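# Shelve floor cartons in the aisle's last shelving section

## Task

Pick up every carton lying on the aisle floor and set each one on a shelf belonging to the final shelving section at the far end of the aisle (either side is fine). Each carton must sit directly on the shelf board, not on top of another carton, must be level, and must not project past the shelf edge. The robot itself must never fall or be left tilted, or the task fails.

## Robot and tools

ROBOT. TidyBot++: a base 0.54 m long, 0.50 m wide, 0.38 m high on four powered casters, carrying one seven-joint arm with a two-finger gripper. The shoulder is 0.68 m up and 0.12 m ahead of the base centre. Segments: upper arm 0.42 m, forearm 0.31 m, hand 0.31 m. The arm begins folded with the hand pointing down, poking up to 0.08 m past the base front. Cameras: base_camera (644x364, pinhole) and wrist_camera (644x476, fisheye, looking along the hand).

FRAMES. Base frame: metres, origin on the floor below the base centre, x forward, y left, z up. hand_pose and hand_target use it; they mark the middle of the closed finger pads, with the hand's z axis running out along the fingers and the fingers opening along its y axis. Odometry frame: where the base frame was at scene start. base_odometry only integrates wheel rotation, so slip shows as travel; heading is in rad, left positive, -3.142 to 3.142. base_tilt is in degrees, positive when leaning forward or right.

move. One action per call, built from any of:
- base: an object of relative offsets measured along the base's own axes at the moment the command starts: translate_m (metres, -2 to 2, forward +), strafe_m (metres, -2 to 2, left +), rotate_rad (radians, -6.3 to 6.3, counter-clockwise from above +). Not a pose.
- joints: an object of absolute angles in rad, keyed by name. joint_1_rad any angle (positive = clockwise from above, opposite to heading); joint_2_rad -2.249 to 2.249 (shoulder, 0 = upper arm vertical); joint_3_rad any; joint_4_rad -2.579 to 2.579 (elbow, 0 = straight); joint_5_rad any; joint_6_rad -2.099 to 2.099 (wrist); joint_7_rad any (hand roll; at 1.57 with hand down the fingers open left/right). Free-turning joints go the short way round, so rotate further in steps under half a turn. gripper_pos is absolute, 0 fully open to 1 fully closed; pad gap is roughly 85 x (1 - gripper_pos) mm.
- target: a single list of seven numbers [x, y, z, qw, qx, qy, qz], an absolute hand pose in the base frame (metres, then unit quaternion). With target, joints may only contain gripper_pos.
- speeds: per-action caps: translate_m or strafe_m 0.05 to 0.5 m/s (when both are used, put the cap under only one), rotate_rad 0.1 to 1.57 rad/s, gripper_pos 0.234 to 0.993 pos/s.
- min_time_s: 0.1 to 8 s, the shortest duration for each arm motion.
- cameras: list of "base_camera", "wrist_camera" or "all"; [] shows none.
- blocking: true/omitted returns when everything rests; false returns after about 0.5 s while motion continues.
Motions in one action begin together. Omitted joints may keep pushing toward older targets. A move with no action just reports state and images.

wait: seconds (0 to 10), optional cameras; commands nothing and ends early once motions settle. stop: brakes all running motions; braked ones read "stopped" and may keep pressing. zoom_image: camera plus region [x0, y0, x1, y1] in image pixels from the top-left, no more than 504 wide or tall. finished_scene: scene = the number of the scene being ended; place no calls after it in that reply.

RESULTS. base_status, joint_status and hand_status report "moving", "done", "off_target" (resting short of target), stops "contact_stop" or "time_out", "not_followed" (a check withheld the targets, e.g. self-collision, with a "cause:"), "torque_fault" and "limit_stop_at_motor_heat". An uncommanded stop or a refusal cancels the later move/wait/finished_scene calls of that reply. Base "done" only means the wheels turned enough. motor_effort gives percent of maximum per motor, peak in brackets. on_its_own lists unrequested actions; "earlier move" shows a non-blocking move's progress; "ARM HIT" flags a hard hit on the base or arm; MOTOR HOT and OVER-TEMPERATURE FAULT warn of heating.

ARM BEHAVIOUR. After a target, the hand usually settles within 3 cm; to fix it, add (wanted minus hand_pose) to the last target's x, y, z. To hold still, resend hand_target, not hand_pose. After a joints move, send last command + (wanted - read). Loads make the arm sag; never command a loaded joint to its current reading. A hand pointing down reaches at most about 0.94 m high, close to the base. Low forward targets near the base often miss or strike the base; nothing stops the arm hitting the base or furniture. Unreachable targets wander up to 10 s then time out.

GRIPPER. Cartons are empty and crush easily. Close slowly (low gripper_pos speed) to only about 0.01 past where the pads meet the carton's width; a spring makes fingers touch a little sooner than the reading suggests. "off_target" means the fingers are squeezing hard, so back off. Closing pushes the fingertips about 13 mm outward.

AVOID. Don't drop cartons or open the fingers while they move; lower each onto the shelf until it rests, then release and withdraw. Don't drive or turn while the arm is caught on something above about 0.6 m, don't reach far out from the fold over nearby furniture, and don't swing a stretched arm sideways: the robot can tip; backing away or retracting the arm rights a lean. Avoid torque faults (limits 104.5 N m joints 1 to 4, 51.3 N m joints 5 to 7), which freeze the arm 10 s. Avoid long stretched holds that overheat motors. A blocked base keeps shoving until it times out. Carry cartons with the arm tucked in, and check by camera that each sits flat and fully on the shelf before moving on.

Each tool is called after "Call:" as name([rows], argument=value, ...), one row to a line, values as JSON.

## Session

Call:
move()

Scene clock: 0.00 s.
base_odometry: x=+0.000 y=+0.000 heading=+0.000
base_tilt: forward=+0.2 right=+0.5
base_status: not commanded
joint_positions: joint_1_rad=-0.032 joint_2_rad=-0.309 joint_3_rad=+3.135 joint_4_rad=-2.530 joint_5_rad=-0.018 joint_6_rad=-0.837 joint_7_rad=+1.613 gripper_pos=+0.002
joint_status: not commanded
motor_effort: joint_1_rad=+0 joint_2_rad=-2 joint_3_rad=+0 joint_4_rad=+13 joint_5_rad=+0 joint_6_rad=+2 joint_7_rad=-1
hand_pose: x=+0.2670 y=+0.0111 z=+0.5822 quat_wxyz=(-0.006, +0.999, +0.034, +0.042) (m; base frame)
hand_target: x=+0.2665 y=+0.0111 z=+0.5819 quat_wxyz=(-0.006, +0.999, +0.034, +0.041) (m; base frame)
hand_status: not commanded
pictures: base_camera, wrist_camera

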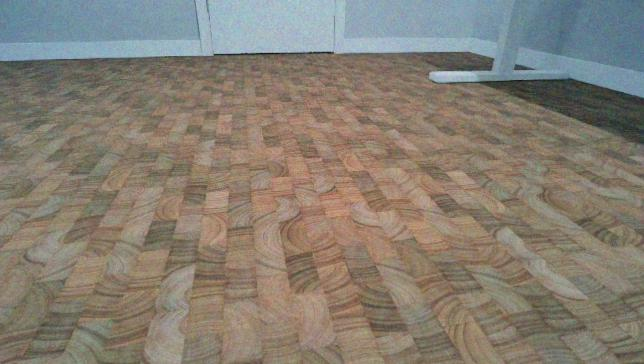

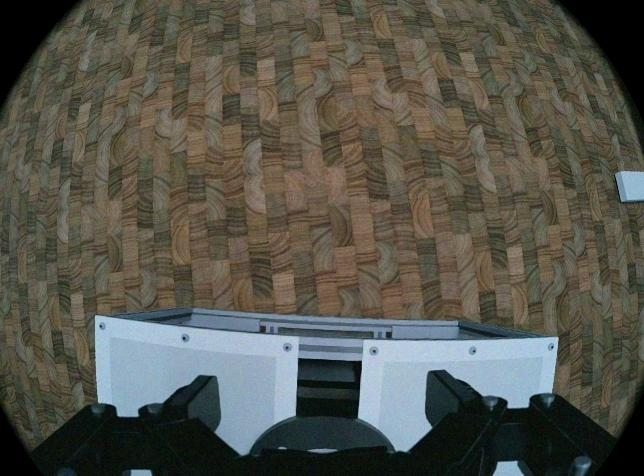

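Call:
move(base={"rotate_rad": 0.8}, cameras=["all"])

Call:
move(base={"rotate_rad": 0.8}, cameras=["all"])

Call:
move(base={"rotate_rad": 0.8}, cameras=["all"])

Call:
move(base={"rotate_rad": 0.8}, cameras=["all"])

Scene clock: 2.70 s.
move: done
base_odometry: x=+0.000 y=+0.000 heading=+0.800
base_tilt: forward=+0.1 right=+0.5
base_status: done
joint_positions: joint_1_rad=-0.032 joint_2_rad=-0.309 joint_3_rad=+3.135 joint_4_rad=-2.530 joint_5_rad=-0.018 joint_6_rad=-0.837 joint_7_rad=+1.613 gripper_pos=+0.002
joint_status: not commanded
motor_effort: joint_1_rad=+0(1) joint_2_rad=-2(2) joint_3_rad=+1(1) joint_4_rad=+14(14) joint_5_rad=+1(2) joint_6_rad=+1(2) joint_7_rad=-1(2)
hand_pose: x=+0.2670 y=+0.0111 z=+0.5822 quat_wxyz=(-0.006, +0.999, +0.034, +0.042)
hand_target: x=+0.2665 y=+0.0111 z=+0.5819 quat_wxyz=(-0.006, +0.999, +0.034, +0.041)
hand_status: not commanded
pictures: base_camera, wrist_camera

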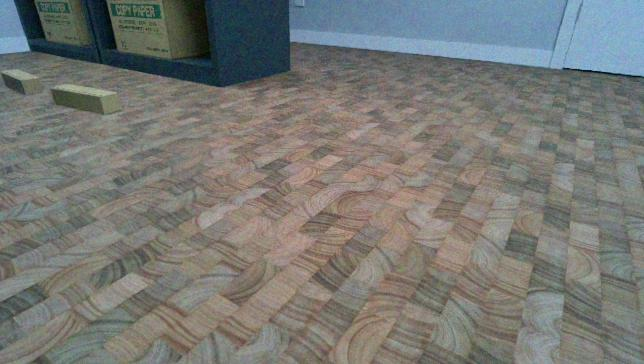

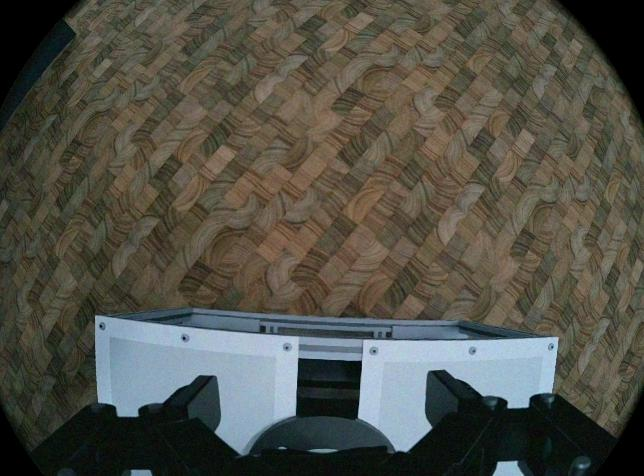

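Scene clock: 4.43 s.
move: done
base_odometry: x=+0.000 y=+0.000 heading=+1.599
base_tilt: forward=+0.2 right=+0.5
base_status: done
joint_positions: joint_1_rad=-0.032 joint_2_rad=-0.309 joint_3_rad=+3.135 joint_4_rad=-2.530 joint_5_rad=-0.018 joint_6_rad=-0.837 joint_7_rad=+1.613 gripper_pos=+0.002
joint_status: not commanded
motor_effort: joint_1_rad=+0(1) joint_2_rad=-2(2) joint_3_rad=+0(1) joint_4_rad=+13(14) joint_5_rad=+1(2) joint_6_rad=+1(2) joint_7_rad=-1(1)
hand_pose: x=+0.2670 y=+0.0111 z=+0.5822 quat_wxyz=(-0.006, +0.999, +0.034, +0.042)
hand_target: x=+0.2665 y=+0.0111 z=+0.5819 quat_wxyz=(-0.006, +0.999, +0.034, +0.041)
hand_status: not commanded
pictures: base_camera, wrist_camera

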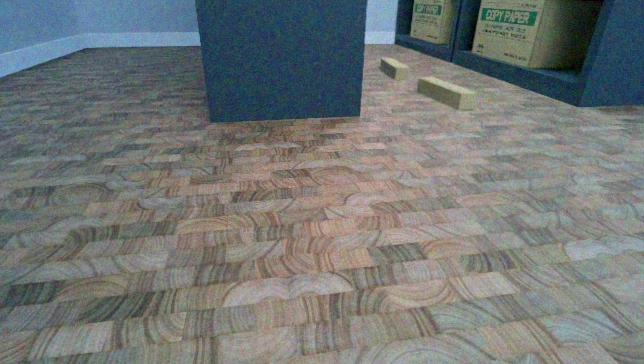

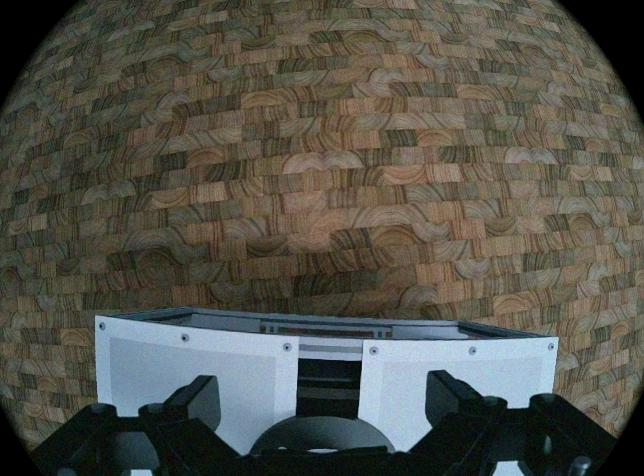

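Scene clock: 6.17 s.
move: done
base_odometry: x=+0.000 y=+0.000 heading=+2.399
base_tilt: forward=+0.2 right=+0.5
base_status: done
joint_positions: joint_1_rad=-0.032 joint_2_rad=-0.309 joint_3_rad=+3.135 joint_4_rad=-2.530 joint_5_rad=-0.018 joint_6_rad=-0.837 joint_7_rad=+1.613 gripper_pos=+0.002
joint_status: not commanded
motor_effort: joint_1_rad=+0(1) joint_2_rad=-2(2) joint_3_rad=+0(1) joint_4_rad=+13(14) joint_5_rad=+2(2) joint_6_rad=+2(2) joint_7_rad=-1(2)
hand_pose: x=+0.2670 y=+0.0111 z=+0.5822 quat_wxyz=(-0.006, +0.999, +0.034, +0.042)
hand_target: x=+0.2665 y=+0.0111 z=+0.5819 quat_wxyz=(-0.006, +0.999, +0.034, +0.041)
hand_status: not commanded
pictures: base_camera, wrist_camera

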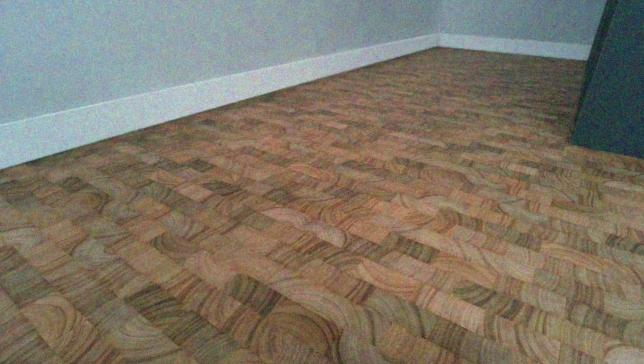

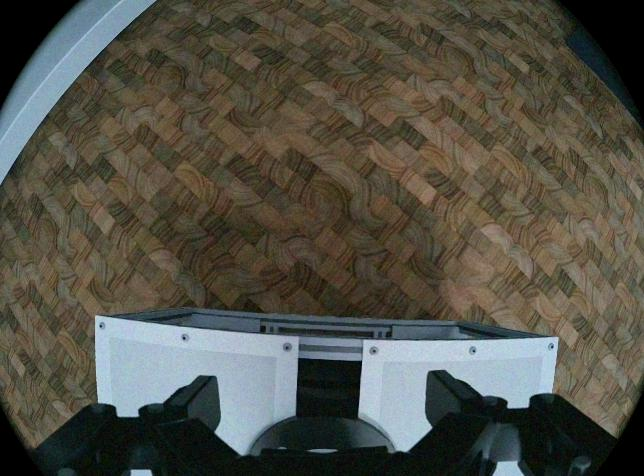

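Scene clock: 7.90 s.
move: done
base_odometry: x=+0.000 y=+0.000 heading=-3.085
base_tilt: forward=+0.2 right=+0.6
base_status: done
joint_positions: joint_1_rad=-0.032 joint_2_rad=-0.309 joint_3_rad=+3.135 joint_4_rad=-2.530 joint_5_rad=-0.018 joint_6_rad=-0.837 joint_7_rad=+1.613 gripper_pos=+0.002
joint_status: not commanded
motor_effort: joint_1_rad=+0(1) joint_2_rad=-2(2) joint_3_rad=+0(1) joint_4_rad=+14(15) joint_5_rad=+1(2) joint_6_rad=+1(2) joint_7_rad=+0(2)
hand_pose: x=+0.2670 y=+0.0111 z=+0.5822 quat_wxyz=(-0.006, +0.999, +0.034, +0.042)
hand_target: x=+0.2665 y=+0.0111 z=+0.5819 quat_wxyz=(-0.006, +0.999, +0.034, +0.041)
hand_status: not commanded
pictures: base_camera, wrist_camera

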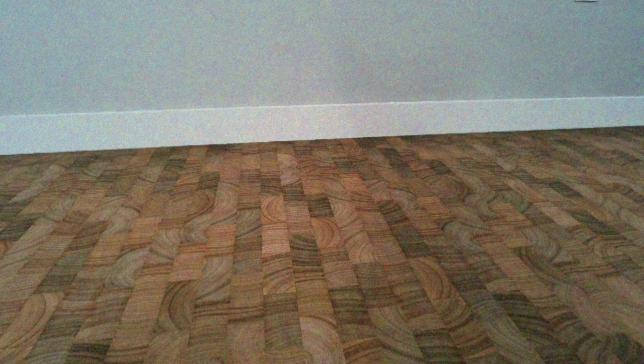

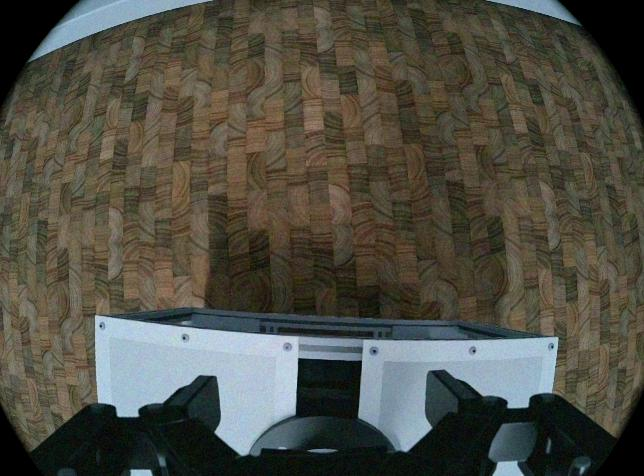

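Call:
move(base={"rotate_rad": -1.627}, cameras=["all"])

Call:
zoom_image(camera="base_camera", region=[324, 0, 644, 180])

Call:
move(base={"strafe_m": -0.5}, cameras=["all"])

Call:
zoom_image(camera="base_camera", region=[180, 0, 500, 180])

Scene clock: 12.97 s.
move: done
base_odometry: x=+0.000 y=+0.000 heading=+1.572
base_tilt: forward=+0.1 right=+0.6
base_status: done
joint_positions: joint_1_rad=-0.032 joint_2_rad=-0.309 joint_3_rad=+3.135 joint_4_rad=-2.530 joint_5_rad=-0.018 joint_6_rad=-0.837 joint_7_rad=+1.613 gripper_pos=+0.002
joint_status: not commanded
motor_effort: joint_1_rad=+0(1) joint_2_rad=-2(2) joint_3_rad=+0(1) joint_4_rad=+13(14) joint_5_rad=+1(2) joint_6_rad=+1(2) joint_7_rad=+0(2)
hand_pose: x=+0.2670 y=+0.0111 z=+0.5822 quat_wxyz=(-0.006, +0.999, +0.034, +0.042)
hand_target: x=+0.2665 y=+0.0111 z=+0.5819 quat_wxyz=(-0.006, +0.999, +0.034, +0.041)
hand_status: not commanded
pictures: base_camera, wrist_camera

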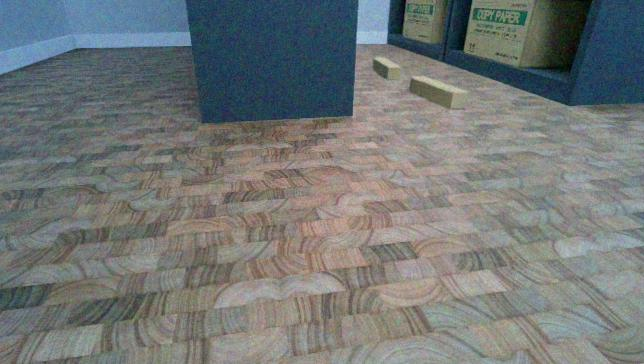

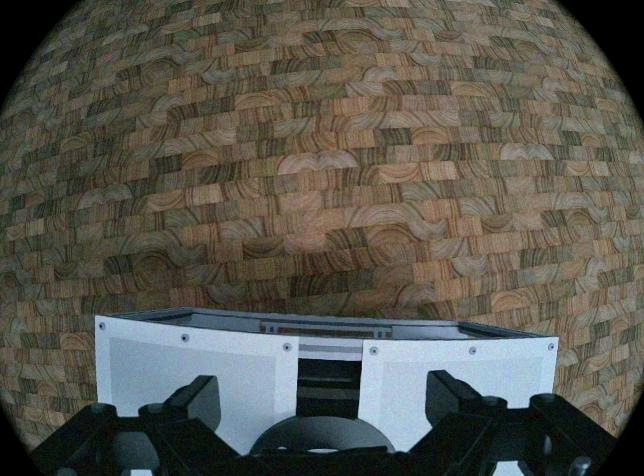

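Scaled by 1.575.

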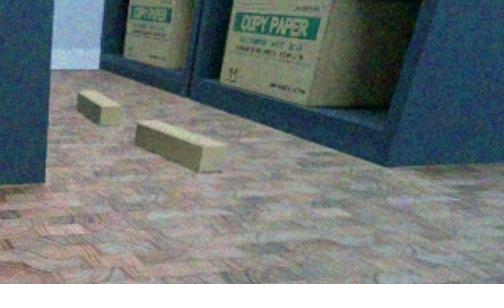

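Scene clock: 15.37 s.
move: done
base_odometry: x=+0.500 y=+0.001 heading=+1.572
base_tilt: forward=+0.2 right=+0.5
base_status: done
joint_positions: joint_1_rad=-0.032 joint_2_rad=-0.309 joint_3_rad=+3.135 joint_4_rad=-2.530 joint_5_rad=-0.018 joint_6_rad=-0.837 joint_7_rad=+1.613 gripper_pos=+0.002
joint_status: not commanded
motor_effort: joint_1_rad=+0(1) joint_2_rad=-2(2) joint_3_rad=+0(1) joint_4_rad=+13(15) joint_5_rad=+1(2) joint_6_rad=+1(2) joint_7_rad=-1(1)
hand_pose: x=+0.2670 y=+0.0111 z=+0.5822 quat_wxyz=(-0.006, +0.999, +0.034, +0.042)
hand_target: x=+0.2665 y=+0.0111 z=+0.5819 quat_wxyz=(-0.006, +0.999, +0.034, +0.041)
hand_status: not commanded
pictures: base_camera, wrist_camera

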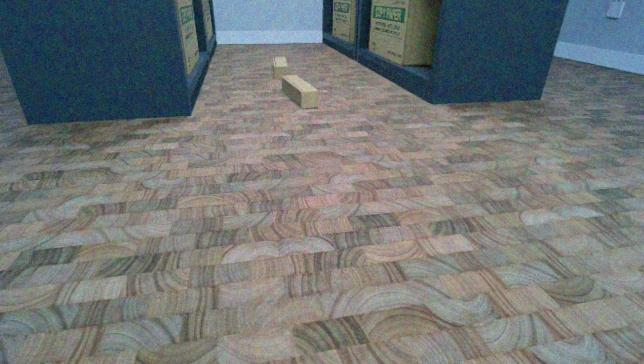

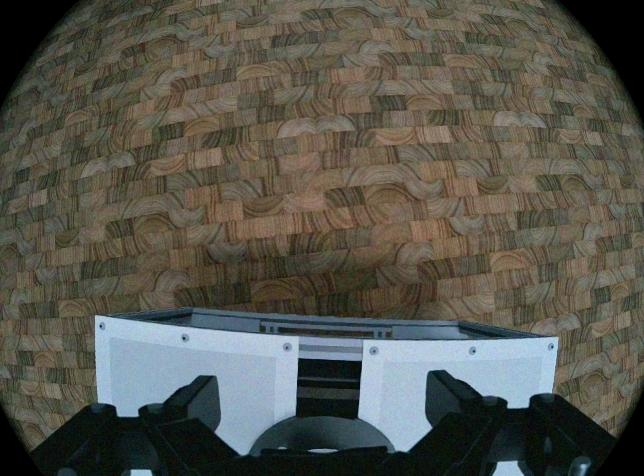

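Scaled by 1.575.

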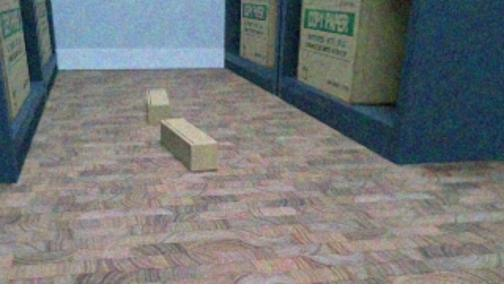

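Call:
move(joints={"joint_1_rad": 0.0, "joint_2_rad": -0.5, "joint_3_rad": 3.14, "joint_4_rad": -2.2, "joint_5_rad": 0.0, "joint_6_rad": 0.13, "joint_7_rad": 1.57}, min_time_s=2, cameras=["all"])

Call:
zoom_image(camera="wrist_camera", region=[70, 100, 570, 476])

Scene clock: 29.83 s.
move: done
base_odometry: x=+0.500 y=+0.001 heading=+1.572
base_tilt: forward=+0.1 right=+0.6
base_status: not commanded
joint_positions: joint_1_rad=-0.019 joint_2_rad=-0.482 joint_3_rad=+3.135 joint_4_rad=-2.209 joint_5_rad=-0.018 joint_6_rad=+0.026 joint_7_rad=+1.612 gripper_pos=+0.002
joint_status: all done
motor_effort: joint_1_rad=+0(2) joint_2_rad=-3(5) joint_3_rad=+1(2) joint_4_rad=+20(21) joint_5_rad=+2(3) joint_6_rad=+10(10) joint_7_rad=-1(2)
hand_pose: x=+0.5430 y=+0.0127 z=+0.9653 quat_wxyz=(+0.001, +0.751, +0.019, +0.660)
hand_target: x=+0.5403 y=+0.0022 z=+1.0108 quat_wxyz=(-0.001, +0.707, +0.000, +0.707)
hand_status: not commanded
pictures: base_camera, wrist_camera

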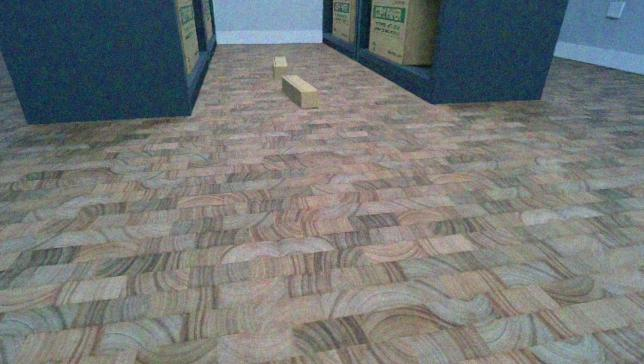

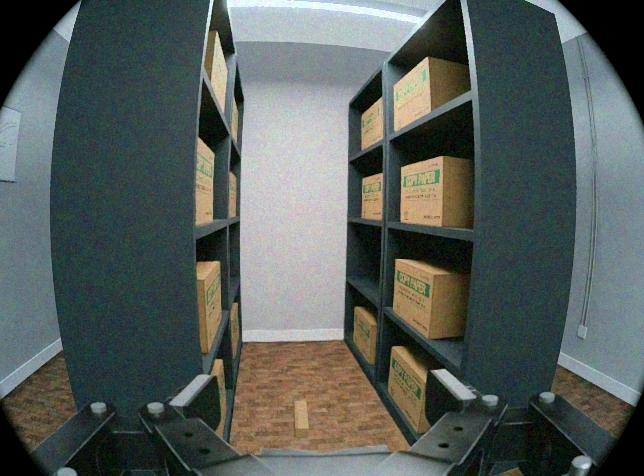

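Scaled by 1.008.

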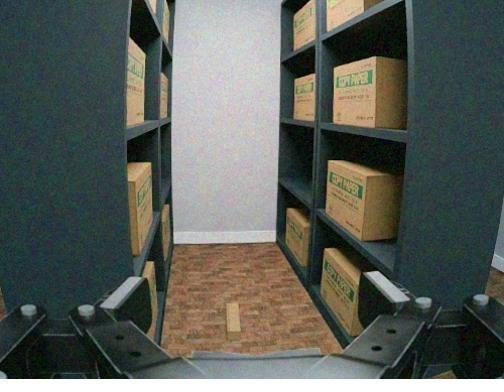

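Call:
move(base={"translate_m": 0.45, "strafe_m": -0.096}, joints={"joint_1_rad": 0.0, "joint_2_rad": 1.212, "joint_3_rad": 3.14, "joint_4_rad": -2.033, "joint_5_rad": 0.0, "joint_6_rad": 0.889, "joint_7_rad": 1.57}, min_time_s=3, cameras=["all"])

Scene clock: 51.57 s.
move: done
base_odometry: x=+0.596 y=+0.451 heading=+1.571
base_tilt: forward=+0.2 right=+0.5
base_status: done
joint_positions: joint_1_rad=-0.017 joint_2_rad=+1.169 joint_3_rad=+3.135 joint_4_rad=-2.046 joint_5_rad=-0.018 joint_6_rad=+0.793 joint_7_rad=+1.612 gripper_pos=+0.002
joint_status: all done
motor_effort: joint_1_rad=+0(1) joint_2_rad=-32(34) joint_3_rad=-1(2) joint_4_rad=+3(22) joint_5_rad=+1(3) joint_6_rad=+6(10) joint_7_rad=+0(2)
hand_pose: x=+0.6881 y=+0.0107 z=+0.2987 quat_wxyz=(+0.005, +0.936, +0.019, +0.352)
hand_target: x=+0.7007 y=+0.0023 z=+0.2968 quat_wxyz=(-0.001, +0.924, +0.000, +0.383)
hand_status: not commanded
pictures: base_camera, wrist_camera

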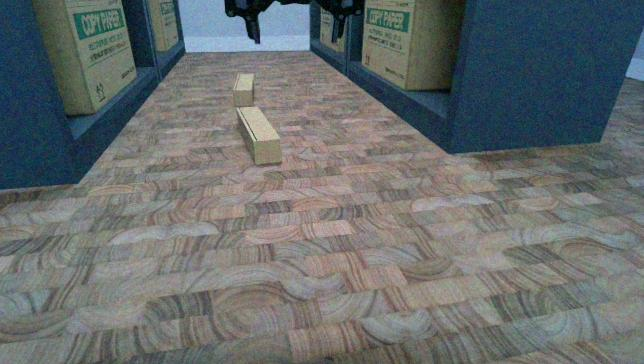

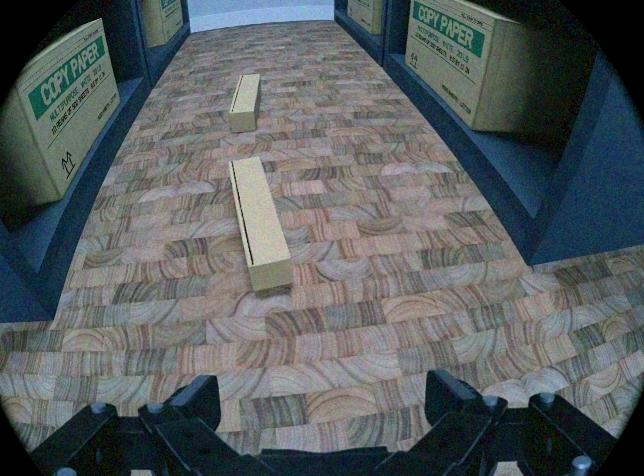

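Call:
zoom_image(camera="wrist_camera", region=[200, 60, 360, 310])

Scaled by 2.016.

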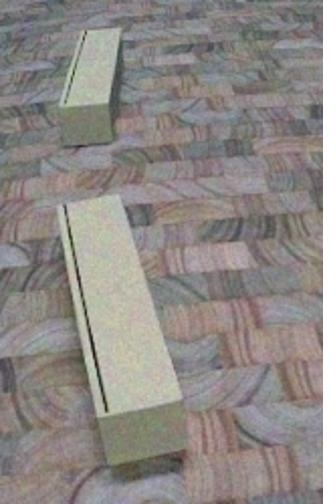

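Call:
move(base={"translate_m": 0.366, "strafe_m": -0.061}, joints={"joint_1_rad": -0.28, "joint_2_rad": 1.61, "joint_3_rad": 3.14, "joint_4_rad": -1.59, "joint_5_rad": 0.0, "joint_6_rad": 0.905, "joint_7_rad": 1.57}, min_time_s=3, cameras=["all"])

Call:
zoom_image(camera="wrist_camera", region=[180, 40, 480, 440])

Scene clock: 59.17 s.
move: done
base_odometry: x=+0.657 y=+0.817 heading=+1.571
base_tilt: forward=+0.2 right=+0.5
base_status: done
joint_positions: joint_1_rad=-0.266 joint_2_rad=+1.563 joint_3_rad=+3.135 joint_4_rad=-1.602 joint_5_rad=-0.018 joint_6_rad=+0.809 joint_7_rad=+1.612 gripper_pos=+0.002
joint_status: all done
motor_effort: joint_1_rad=+0(2) joint_2_rad=-36(37) joint_3_rad=-1(3) joint_4_rad=+5(6) joint_5_rad=+2(2) joint_6_rad=+6(8) joint_7_rad=-1(2)
hand_pose: x=+0.7303 y=+0.1674 z=+0.1509 quat_wxyz=(-0.042, +0.914, +0.132, +0.381)
hand_target: x=+0.7289 y=+0.1776 z=+0.1453 quat_wxyz=(-0.058, +0.903, +0.127, +0.407)
hand_status: not commanded
pictures: base_camera, wrist_camera

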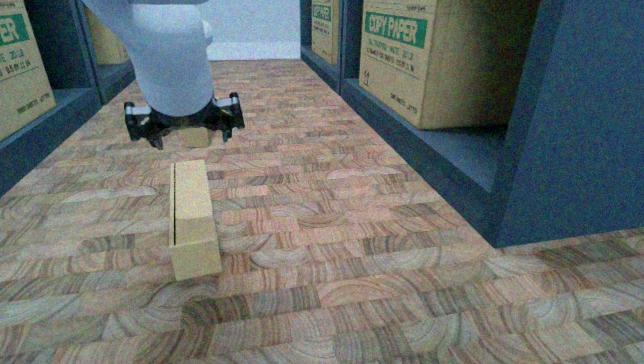

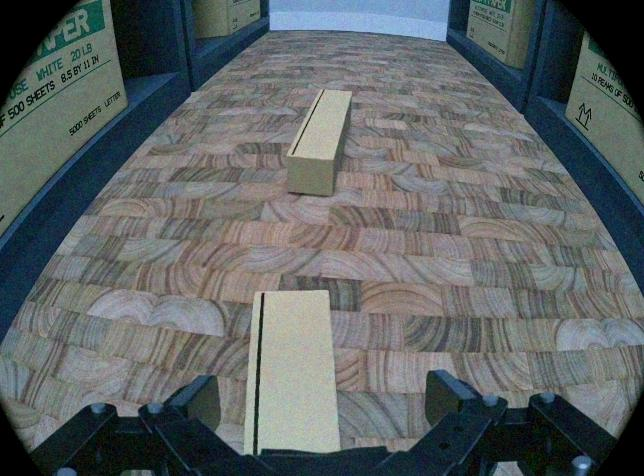

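Scaled by 1.260.

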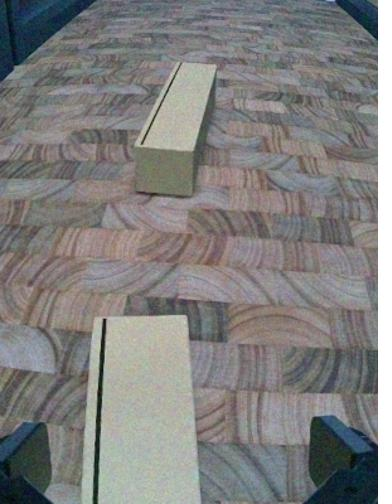

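Call:
move(base={"translate_m": -0.006, "strafe_m": 0.021}, cameras=["wrist_camera"])

Call:
move(joints={"joint_2_rad": 1.885, "joint_4_rad": -1.273, "joint_6_rad": 0.863}, min_time_s=3, cameras=["all"])

Call:
zoom_image(camera="base_camera", region=[80, 60, 300, 260])

Scene clock: 63.40 s.
move: done
base_odometry: x=+0.636 y=+0.811 heading=+1.571
base_tilt: forward=+0.2 right=+0.5
base_status: done
joint_positions: joint_1_rad=-0.278 joint_2_rad=+1.563 joint_3_rad=+3.136 joint_4_rad=-1.601 joint_5_rad=-0.018 joint_6_rad=+0.810 joint_7_rad=+1.612 gripper_pos=+0.002
joint_status: not commanded
motor_effort: joint_1_rad=+0(3) joint_2_rad=-35(36) joint_3_rad=-1(2) joint_4_rad=+4(6) joint_5_rad=+1(2) joint_6_rad=+7(7) joint_7_rad=-1(1)
hand_pose: x=+0.7287 y=+0.1740 z=+0.1510 quat_wxyz=(-0.044, +0.913, +0.138, +0.381)
hand_target: x=+0.7289 y=+0.1776 z=+0.1453 quat_wxyz=(-0.058, +0.903, +0.127, +0.407)
hand_status: not commanded

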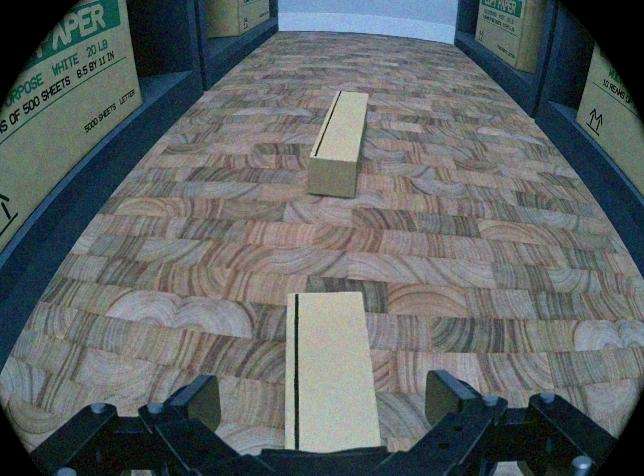

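Scene clock: 66.70 s.
move: done
base_odometry: x=+0.636 y=+0.811 heading=+1.571
base_tilt: forward=+0.2 right=+0.5
base_status: not commanded
joint_positions: joint_1_rad=-0.278 joint_2_rad=+1.836 joint_3_rad=+3.136 joint_4_rad=-1.286 joint_5_rad=-0.018 joint_6_rad=+0.810 joint_7_rad=+1.612 gripper_pos=+0.002
joint_status: all done
motor_effort: joint_1_rad=+0(0) joint_2_rad=-35(37) joint_3_rad=-1(1) joint_4_rad=+5(6) joint_5_rad=+2(2) joint_6_rad=+7(8) joint_7_rad=-1(1)
hand_pose: x=+0.7362 y=+0.1756 z=+0.0469 quat_wxyz=(-0.046, +0.905, +0.136, +0.400)
hand_target: x=+0.7222 y=+0.1756 z=+0.0312 quat_wxyz=(-0.058, +0.903, +0.126, +0.407)
hand_status: not commanded
pictures: base_camera, wrist_camera

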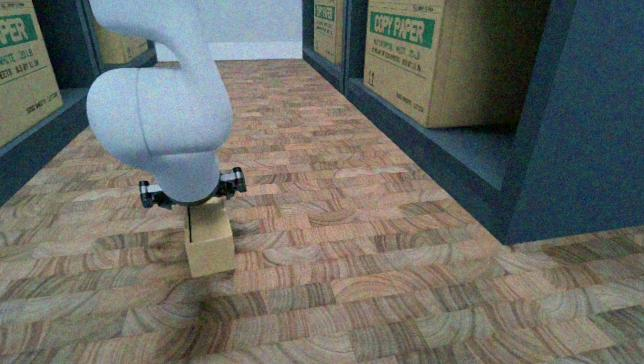

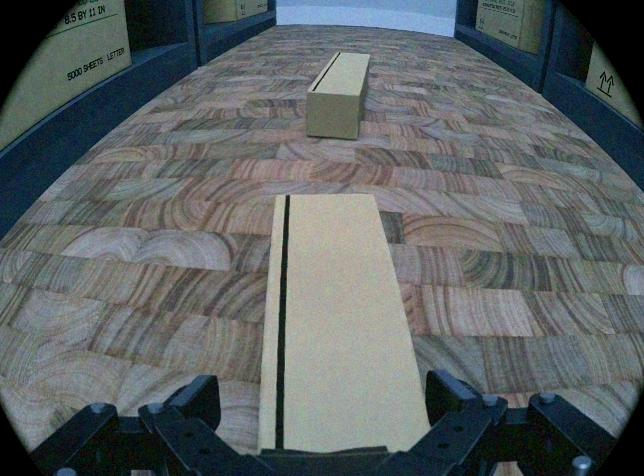

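Scaled by 2.291.

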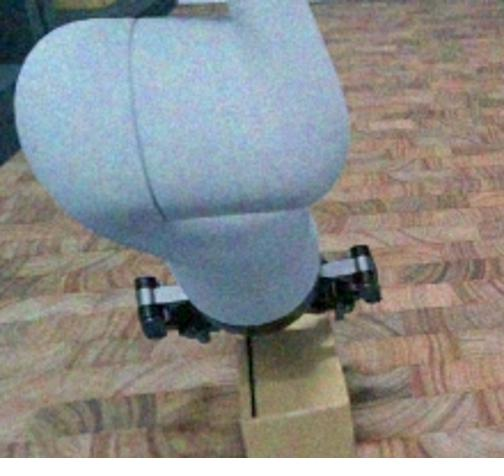

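Call:
move(base={"strafe_m": -0.006}, joints={"joint_2_rad": 1.905}, min_time_s=1, cameras=[])

Call:
move(joints={"gripper_pos": 0.32}, speeds={"gripper_pos": 0.234}, cameras=["wrist_camera"])

Call:
zoom_image(camera="wrist_camera", region=[180, 180, 470, 476])

Scene clock: 72.00 s.
move: done
base_odometry: x=+0.642 y=+0.811 heading=+1.571
base_tilt: forward=+0.2 right=+0.5
base_status: done
joint_positions: joint_1_rad=-0.278 joint_2_rad=+1.854 joint_3_rad=+3.137 joint_4_rad=-1.284 joint_5_rad=-0.018 joint_6_rad=+0.810 joint_7_rad=+1.612 gripper_pos=+0.002
joint_status: all done
motor_effort: joint_1_rad=+0(3) joint_2_rad=-35(36) joint_3_rad=-1(3) joint_4_rad=+5(6) joint_5_rad=+1(2) joint_6_rad=+7(8) joint_7_rad=+0(1)
hand_pose: x=+0.7259 y=+0.1721 z=+0.0357 quat_wxyz=(-0.045, +0.908, +0.136, +0.393)
hand_target: x=+0.7095 y=+0.1719 z=+0.0188 quat_wxyz=(-0.057, +0.907, +0.127, +0.398)
hand_status: not commanded

Scene clock: 74.10 s.
move: done
base_odometry: x=+0.642 y=+0.811 heading=+1.571
base_tilt: forward=+0.2 right=+0.5
base_status: not commanded
joint_positions: joint_1_rad=-0.278 joint_2_rad=+1.854 joint_3_rad=+3.138 joint_4_rad=-1.281 joint_5_rad=-0.018 joint_6_rad=+0.814 joint_7_rad=+1.612 gripper_pos=+0.318
joint_status: all done
motor_effort: joint_1_rad=-2(2) joint_2_rad=-27(35) joint_3_rad=-2(3) joint_4_rad=+5(6) joint_5_rad=+2(3) joint_6_rad=+2(7) joint_7_rad=-1(2)
hand_pose: x=+0.7284 y=+0.1723 z=+0.0373 quat_wxyz=(-0.045, +0.907, +0.136, +0.396)
hand_target: x=+0.7095 y=+0.1719 z=+0.0188 quat_wxyz=(-0.057, +0.907, +0.127, +0.398)
hand_status: not commanded

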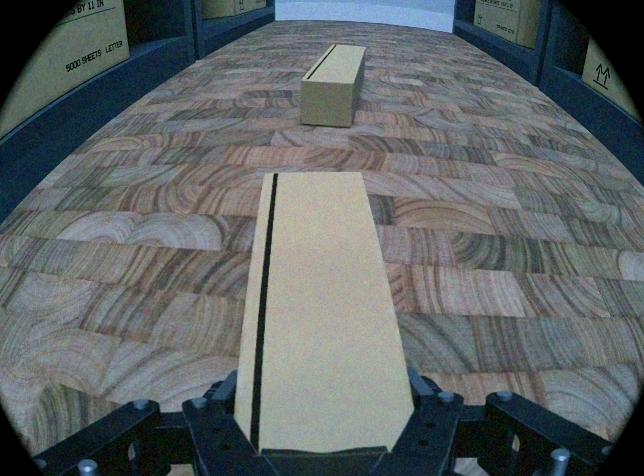

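Scaled by 1.703.

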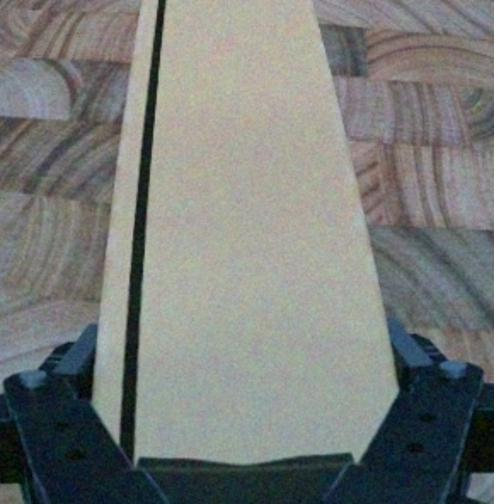

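Call:
move(joints={"gripper_pos": 0.34}, speeds={"gripper_pos": 0.234}, cameras=["wrist_camera"])

Call:
zoom_image(camera="wrist_camera", region=[180, 330, 470, 476])

Call:
move(joints={"gripper_pos": 0.352}, speeds={"gripper_pos": 0.234}, cameras=["wrist_camera"])

Call:
zoom_image(camera="wrist_camera", region=[180, 330, 470, 476])

Scene clock: 75.93 s.
move: done
base_odometry: x=+0.642 y=+0.811 heading=+1.571
base_tilt: forward=+0.2 right=+0.5
base_status: not commanded
joint_positions: joint_1_rad=-0.278 joint_2_rad=+1.854 joint_3_rad=+3.138 joint_4_rad=-1.281 joint_5_rad=-0.018 joint_6_rad=+0.815 joint_7_rad=+1.612 gripper_pos=+0.337
joint_status: all done
motor_effort: joint_1_rad=+0(2) joint_2_rad=-27(28) joint_3_rad=-1(2) joint_4_rad=+4(6) joint_5_rad=+0(2) joint_6_rad=+2(3) joint_7_rad=+0(1)
hand_pose: x=+0.7286 y=+0.1724 z=+0.0375 quat_wxyz=(-0.045, +0.907, +0.136, +0.396)
hand_target: x=+0.7095 y=+0.1719 z=+0.0188 quat_wxyz=(-0.057, +0.907, +0.127, +0.398)
hand_status: not commanded

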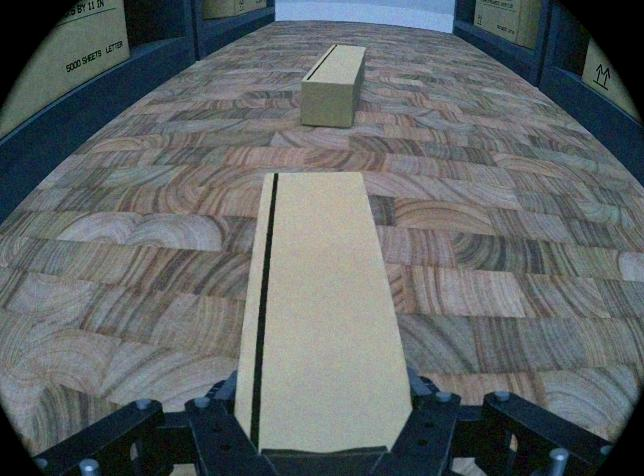

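Scaled by 1.738.

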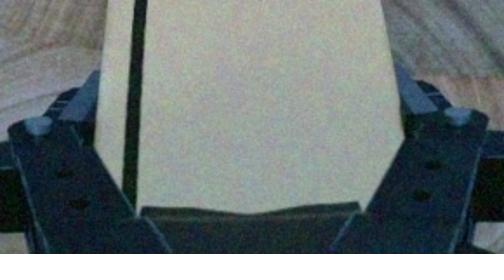

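Scene clock: 76.87 s.
move: done
base_odometry: x=+0.642 y=+0.811 heading=+1.571
base_tilt: forward=+0.2 right=+0.5
base_status: not commanded
joint_positions: joint_1_rad=-0.278 joint_2_rad=+1.854 joint_3_rad=+3.138 joint_4_rad=-1.281 joint_5_rad=-0.018 joint_6_rad=+0.815 joint_7_rad=+1.612 gripper_pos=+0.348
joint_status: all done
motor_effort: joint_1_rad=+0(1) joint_2_rad=-26(27) joint_3_rad=+0(1) joint_4_rad=+5(6) joint_5_rad=+1(2) joint_6_rad=+2(3) joint_7_rad=+0(1)
hand_pose: x=+0.7287 y=+0.1724 z=+0.0377 quat_wxyz=(-0.045, +0.907, +0.136, +0.397)
hand_target: x=+0.7095 y=+0.1719 z=+0.0188 quat_wxyz=(-0.057, +0.907, +0.127, +0.398)
hand_status: not commanded

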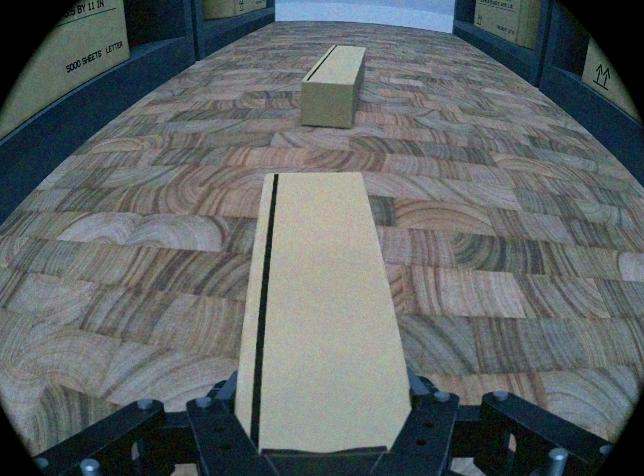

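Scaled by 1.738.

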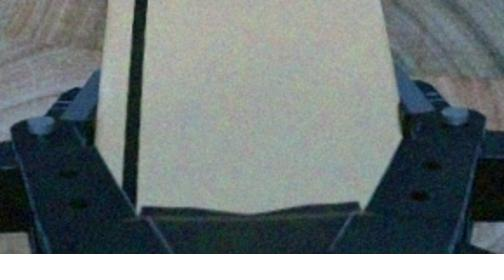

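Call:
move(joints={"joint_2_rad": 1.80}, min_time_s=2, cameras=["all"])

Scene clock: 79.57 s.
move: done
base_odometry: x=+0.642 y=+0.811 heading=+1.571
base_tilt: forward=+0.2 right=+0.5
base_status: not commanded
joint_positions: joint_1_rad=-0.278 joint_2_rad=+1.847 joint_3_rad=+3.138 joint_4_rad=-1.281 joint_5_rad=-0.018 joint_6_rad=+0.815 joint_7_rad=+1.612 gripper_pos=+0.348
joint_status: all done
motor_effort: joint_1_rad=+0(1) joint_2_rad=-35(35) joint_3_rad=-1(1) joint_4_rad=+5(6) joint_5_rad=+0(2) joint_6_rad=+7(8) joint_7_rad=-1(1)
hand_pose: x=+0.7334 y=+0.1737 z=+0.0425 quat_wxyz=(-0.045, +0.905, +0.136, +0.400)
hand_target: x=+0.7731 y=+0.1902 z=+0.0869 quat_wxyz=(-0.063, +0.885, +0.124, +0.445)
hand_status: not commanded
pictures: base_camera, wrist_camera

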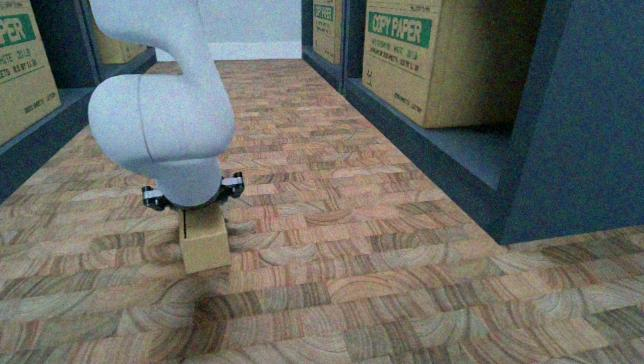

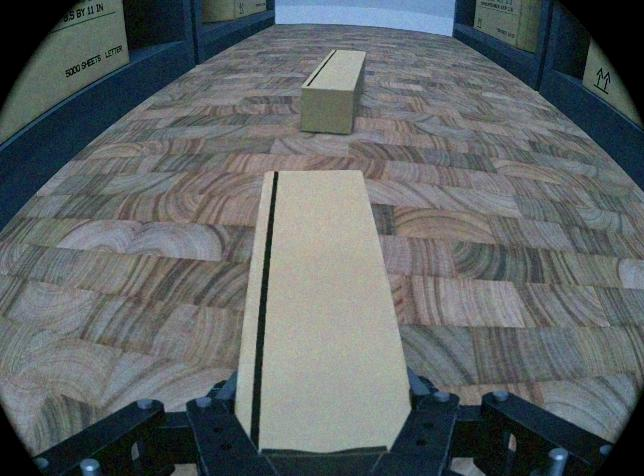

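Call:
move(joints={"joint_2_rad": 1.53, "joint_4_rad": -1.605}, min_time_s=3, cameras=["all"])

Scene clock: 83.47 s.
move: done
base_odometry: x=+0.642 y=+0.811 heading=+1.571
base_tilt: forward=+0.2 right=+0.5
base_status: not commanded
joint_positions: joint_1_rad=-0.278 joint_2_rad=+1.574 joint_3_rad=+3.138 joint_4_rad=-1.594 joint_5_rad=-0.018 joint_6_rad=+0.815 joint_7_rad=+1.612 gripper_pos=+0.348
joint_status: all done
motor_effort: joint_1_rad=+0(1) joint_2_rad=-36(37) joint_3_rad=-1(1) joint_4_rad=+4(7) joint_5_rad=+1(2) joint_6_rad=+7(8) joint_7_rad=-1(2)
hand_pose: x=+0.7287 y=+0.1728 z=+0.1473 quat_wxyz=(-0.043, +0.913, +0.137, +0.382)
hand_target: x=+0.7530 y=+0.1846 z=+0.1838 quat_wxyz=(-0.060, +0.898, +0.126, +0.417)
hand_status: not commanded
pictures: base_camera, wrist_camera

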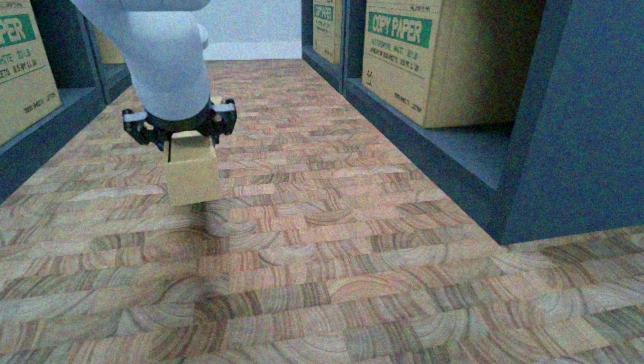

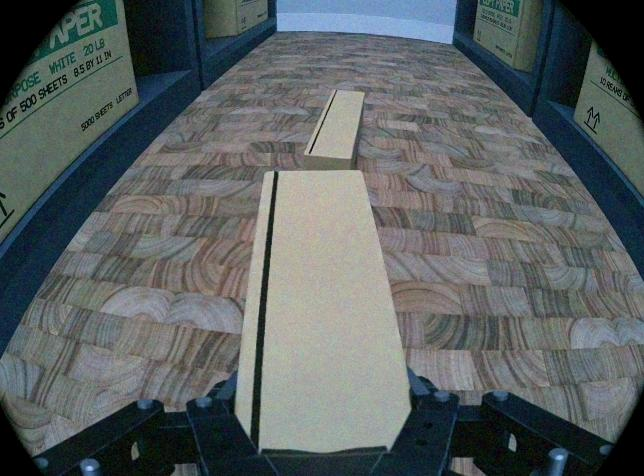

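Call:
move(base={"translate_m": -0.25})

Call:
move(joints={"joint_1_rad": 0.6}, min_time_s=3, cameras=["all"])

Scene clock: 87.10 s.
move: done
base_odometry: x=+0.641 y=+0.561 heading=+1.571
base_tilt: forward=+0.2 right=+0.5
base_status: done
joint_positions: joint_1_rad=-0.278 joint_2_rad=+1.568 joint_3_rad=+3.138 joint_4_rad=-1.603 joint_5_rad=-0.018 joint_6_rad=+0.815 joint_7_rad=+1.612 gripper_pos=+0.348
joint_status: not commanded
motor_effort: joint_1_rad=+0(2) joint_2_rad=-36(38) joint_3_rad=-1(2) joint_4_rad=+5(6) joint_5_rad=+1(2) joint_6_rad=+8(8) joint_7_rad=-1(2)
hand_pose: x=+0.7269 y=+0.1720 z=+0.1489 quat_wxyz=(-0.043, +0.913, +0.138, +0.381)
hand_target: x=+0.7530 y=+0.1846 z=+0.1838 quat_wxyz=(-0.060, +0.898, +0.126, +0.417)
hand_status: not commanded
pictures: none

Scene clock: 90.40 s.
move: done
base_odometry: x=+0.641 y=+0.561 heading=+1.571
base_tilt: forward=+0.2 right=+0.6
base_status: not commanded
joint_positions: joint_1_rad=+0.594 joint_2_rad=+1.568 joint_3_rad=+3.139 joint_4_rad=-1.603 joint_5_rad=-0.018 joint_6_rad=+0.815 joint_7_rad=+1.612 gripper_pos=+0.348
joint_status: all done
motor_effort: joint_1_rad=+0(3) joint_2_rad=-36(36) joint_3_rad=-1(2) joint_4_rad=+4(6) joint_5_rad=+1(2) joint_6_rad=+8(8) joint_7_rad=+0(2)
hand_pose: x=+0.6418 y=-0.3547 z=+0.1489 quat_wxyz=(+0.122, +0.886, -0.261, +0.363)
hand_target: x=+0.6652 y=-0.3710 z=+0.1838 quat_wxyz=(+0.124, +0.866, -0.269, +0.403)
hand_status: not commanded
pictures: base_camera, wrist_camera

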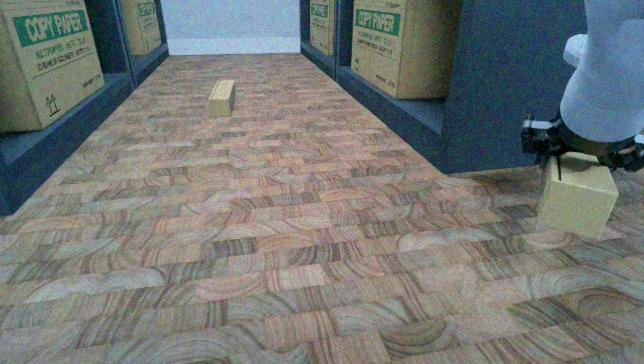

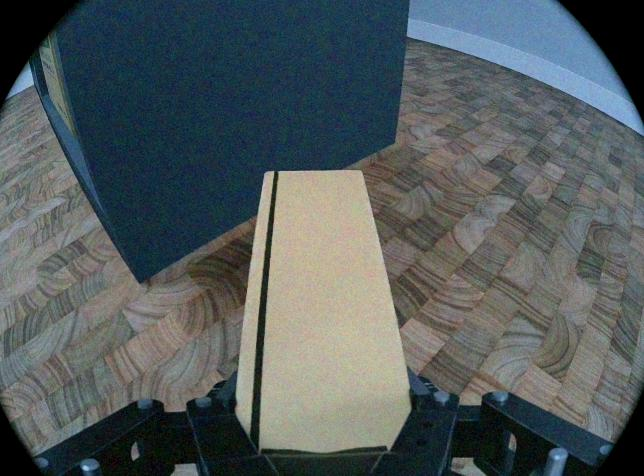

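Call:
move(joints={"joint_2_rad": 1.892, "joint_4_rad": -1.27}, min_time_s=4, cameras=["all"])

Scene clock: 95.47 s.
move: done
base_odometry: x=+0.641 y=+0.561 heading=+1.571
base_tilt: forward=+0.2 right=+0.6
base_status: not commanded
joint_positions: joint_1_rad=+0.594 joint_2_rad=+1.847 joint_3_rad=+3.139 joint_4_rad=-1.284 joint_5_rad=-0.018 joint_6_rad=+0.815 joint_7_rad=+1.612 gripper_pos=+0.348
joint_status: all done
motor_effort: joint_1_rad=+0(1) joint_2_rad=-35(38) joint_3_rad=+0(1) joint_4_rad=+5(7) joint_5_rad=+1(2) joint_6_rad=+7(8) joint_7_rad=-1(2)
hand_pose: x=+0.6461 y=-0.3579 z=+0.0419 quat_wxyz=(+0.128, +0.879, -0.259, +0.381)
hand_target: x=+0.6361 y=-0.3513 z=+0.0275 quat_wxyz=(+0.120, +0.872, -0.271, +0.391)
hand_status: not commanded
pictures: base_camera, wrist_camera

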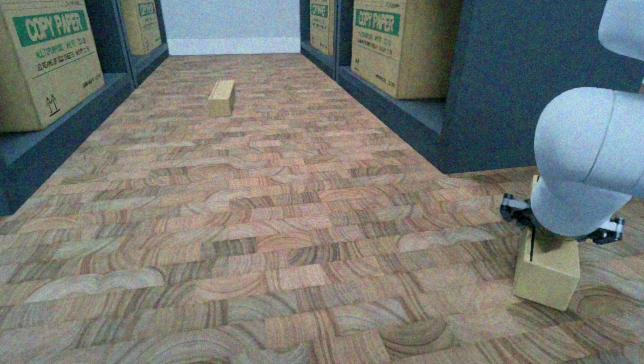

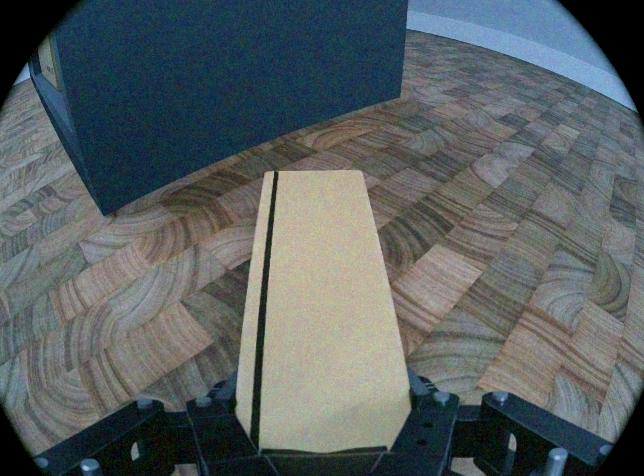

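Call:
move(joints={"joint_2_rad": 1.908}, min_time_s=1, cameras=["wrist_camera"])

Scene clock: 97.13 s.
move: done
base_odometry: x=+0.641 y=+0.561 heading=+1.571
base_tilt: forward=+0.2 right=+0.6
base_status: not commanded
joint_positions: joint_1_rad=+0.594 joint_2_rad=+1.852 joint_3_rad=+3.139 joint_4_rad=-1.283 joint_5_rad=-0.018 joint_6_rad=+0.815 joint_7_rad=+1.612 gripper_pos=+0.348
joint_status: all done
motor_effort: joint_1_rad=+0(1) joint_2_rad=-34(36) joint_3_rad=-1(1) joint_4_rad=+6(6) joint_5_rad=+1(2) joint_6_rad=+7(8) joint_7_rad=+0(1)
hand_pose: x=+0.6439 y=-0.3565 z=+0.0391 quat_wxyz=(+0.127, +0.879, -0.259, +0.379)
hand_target: x=+0.6274 y=-0.3454 z=+0.0176 quat_wxyz=(+0.118, +0.875, -0.272, +0.384)
hand_status: not commanded

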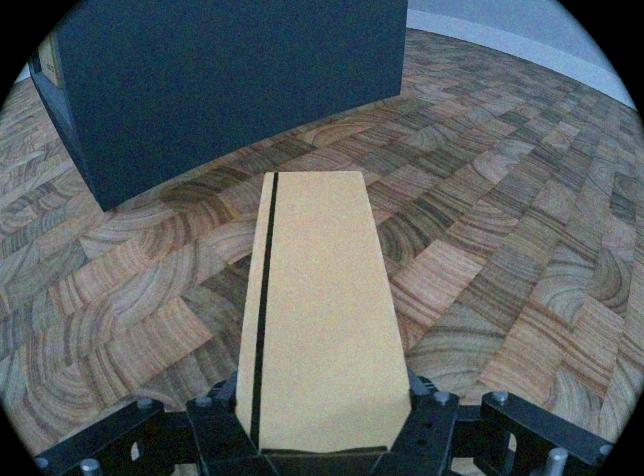

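Call:
move(joints={"gripper_pos": 0.0}, speeds={"gripper_pos": 0.3}, cameras=["wrist_camera"])

Call:
move(joints={"joint_2_rad": 1.53, "joint_4_rad": -1.605}, min_time_s=2, cameras=["wrist_camera"])

Scene clock: 99.47 s.
move: done
base_odometry: x=+0.641 y=+0.561 heading=+1.571
base_tilt: forward=+0.1 right=+0.6
base_status: not commanded
joint_positions: joint_1_rad=+0.594 joint_2_rad=+1.857 joint_3_rad=+3.139 joint_4_rad=-1.280 joint_5_rad=-0.018 joint_6_rad=+0.815 joint_7_rad=+1.612 gripper_pos=+0.002
joint_status: all done
motor_effort: joint_1_rad=+0(1) joint_2_rad=-35(35) joint_3_rad=-1(2) joint_4_rad=+5(6) joint_5_rad=+1(2) joint_6_rad=+7(8) joint_7_rad=+0(1)
hand_pose: x=+0.6421 y=-0.3553 z=+0.0361 quat_wxyz=(+0.127, +0.880, -0.259, +0.378)
hand_target: x=+0.6274 y=-0.3454 z=+0.0176 quat_wxyz=(+0.118, +0.875, -0.272, +0.384)
hand_status: not commanded

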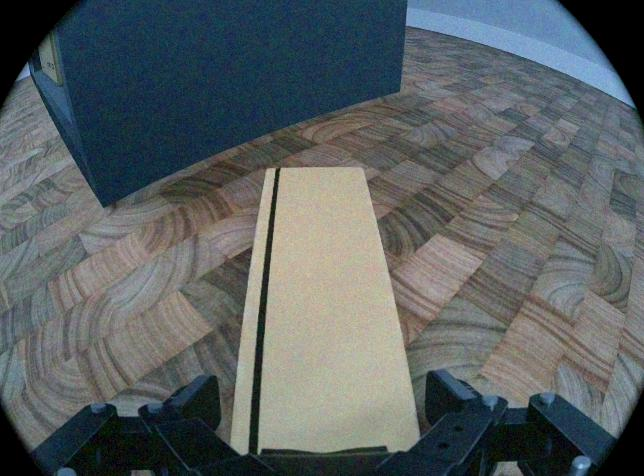

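Scene clock: 101.83 s.
move: done
base_odometry: x=+0.641 y=+0.561 heading=+1.571
base_tilt: forward=+0.1 right=+0.6
base_status: not commanded
joint_positions: joint_1_rad=+0.594 joint_2_rad=+1.564 joint_3_rad=+3.139 joint_4_rad=-1.594 joint_5_rad=-0.018 joint_6_rad=+0.815 joint_7_rad=+1.612 gripper_pos=+0.002
joint_status: all done
motor_effort: joint_1_rad=+0(1) joint_2_rad=-36(36) joint_3_rad=-1(1) joint_4_rad=+4(6) joint_5_rad=+1(2) joint_6_rad=+6(8) joint_7_rad=-1(2)
hand_pose: x=+0.6472 y=-0.3584 z=+0.1530 quat_wxyz=(+0.124, +0.884, -0.260, +0.368)
hand_target: x=+0.6652 y=-0.3710 z=+0.1838 quat_wxyz=(+0.124, +0.866, -0.269, +0.403)
hand_status: not commanded

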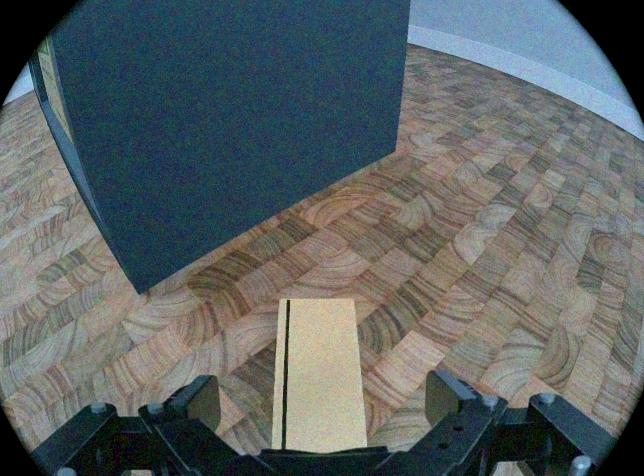

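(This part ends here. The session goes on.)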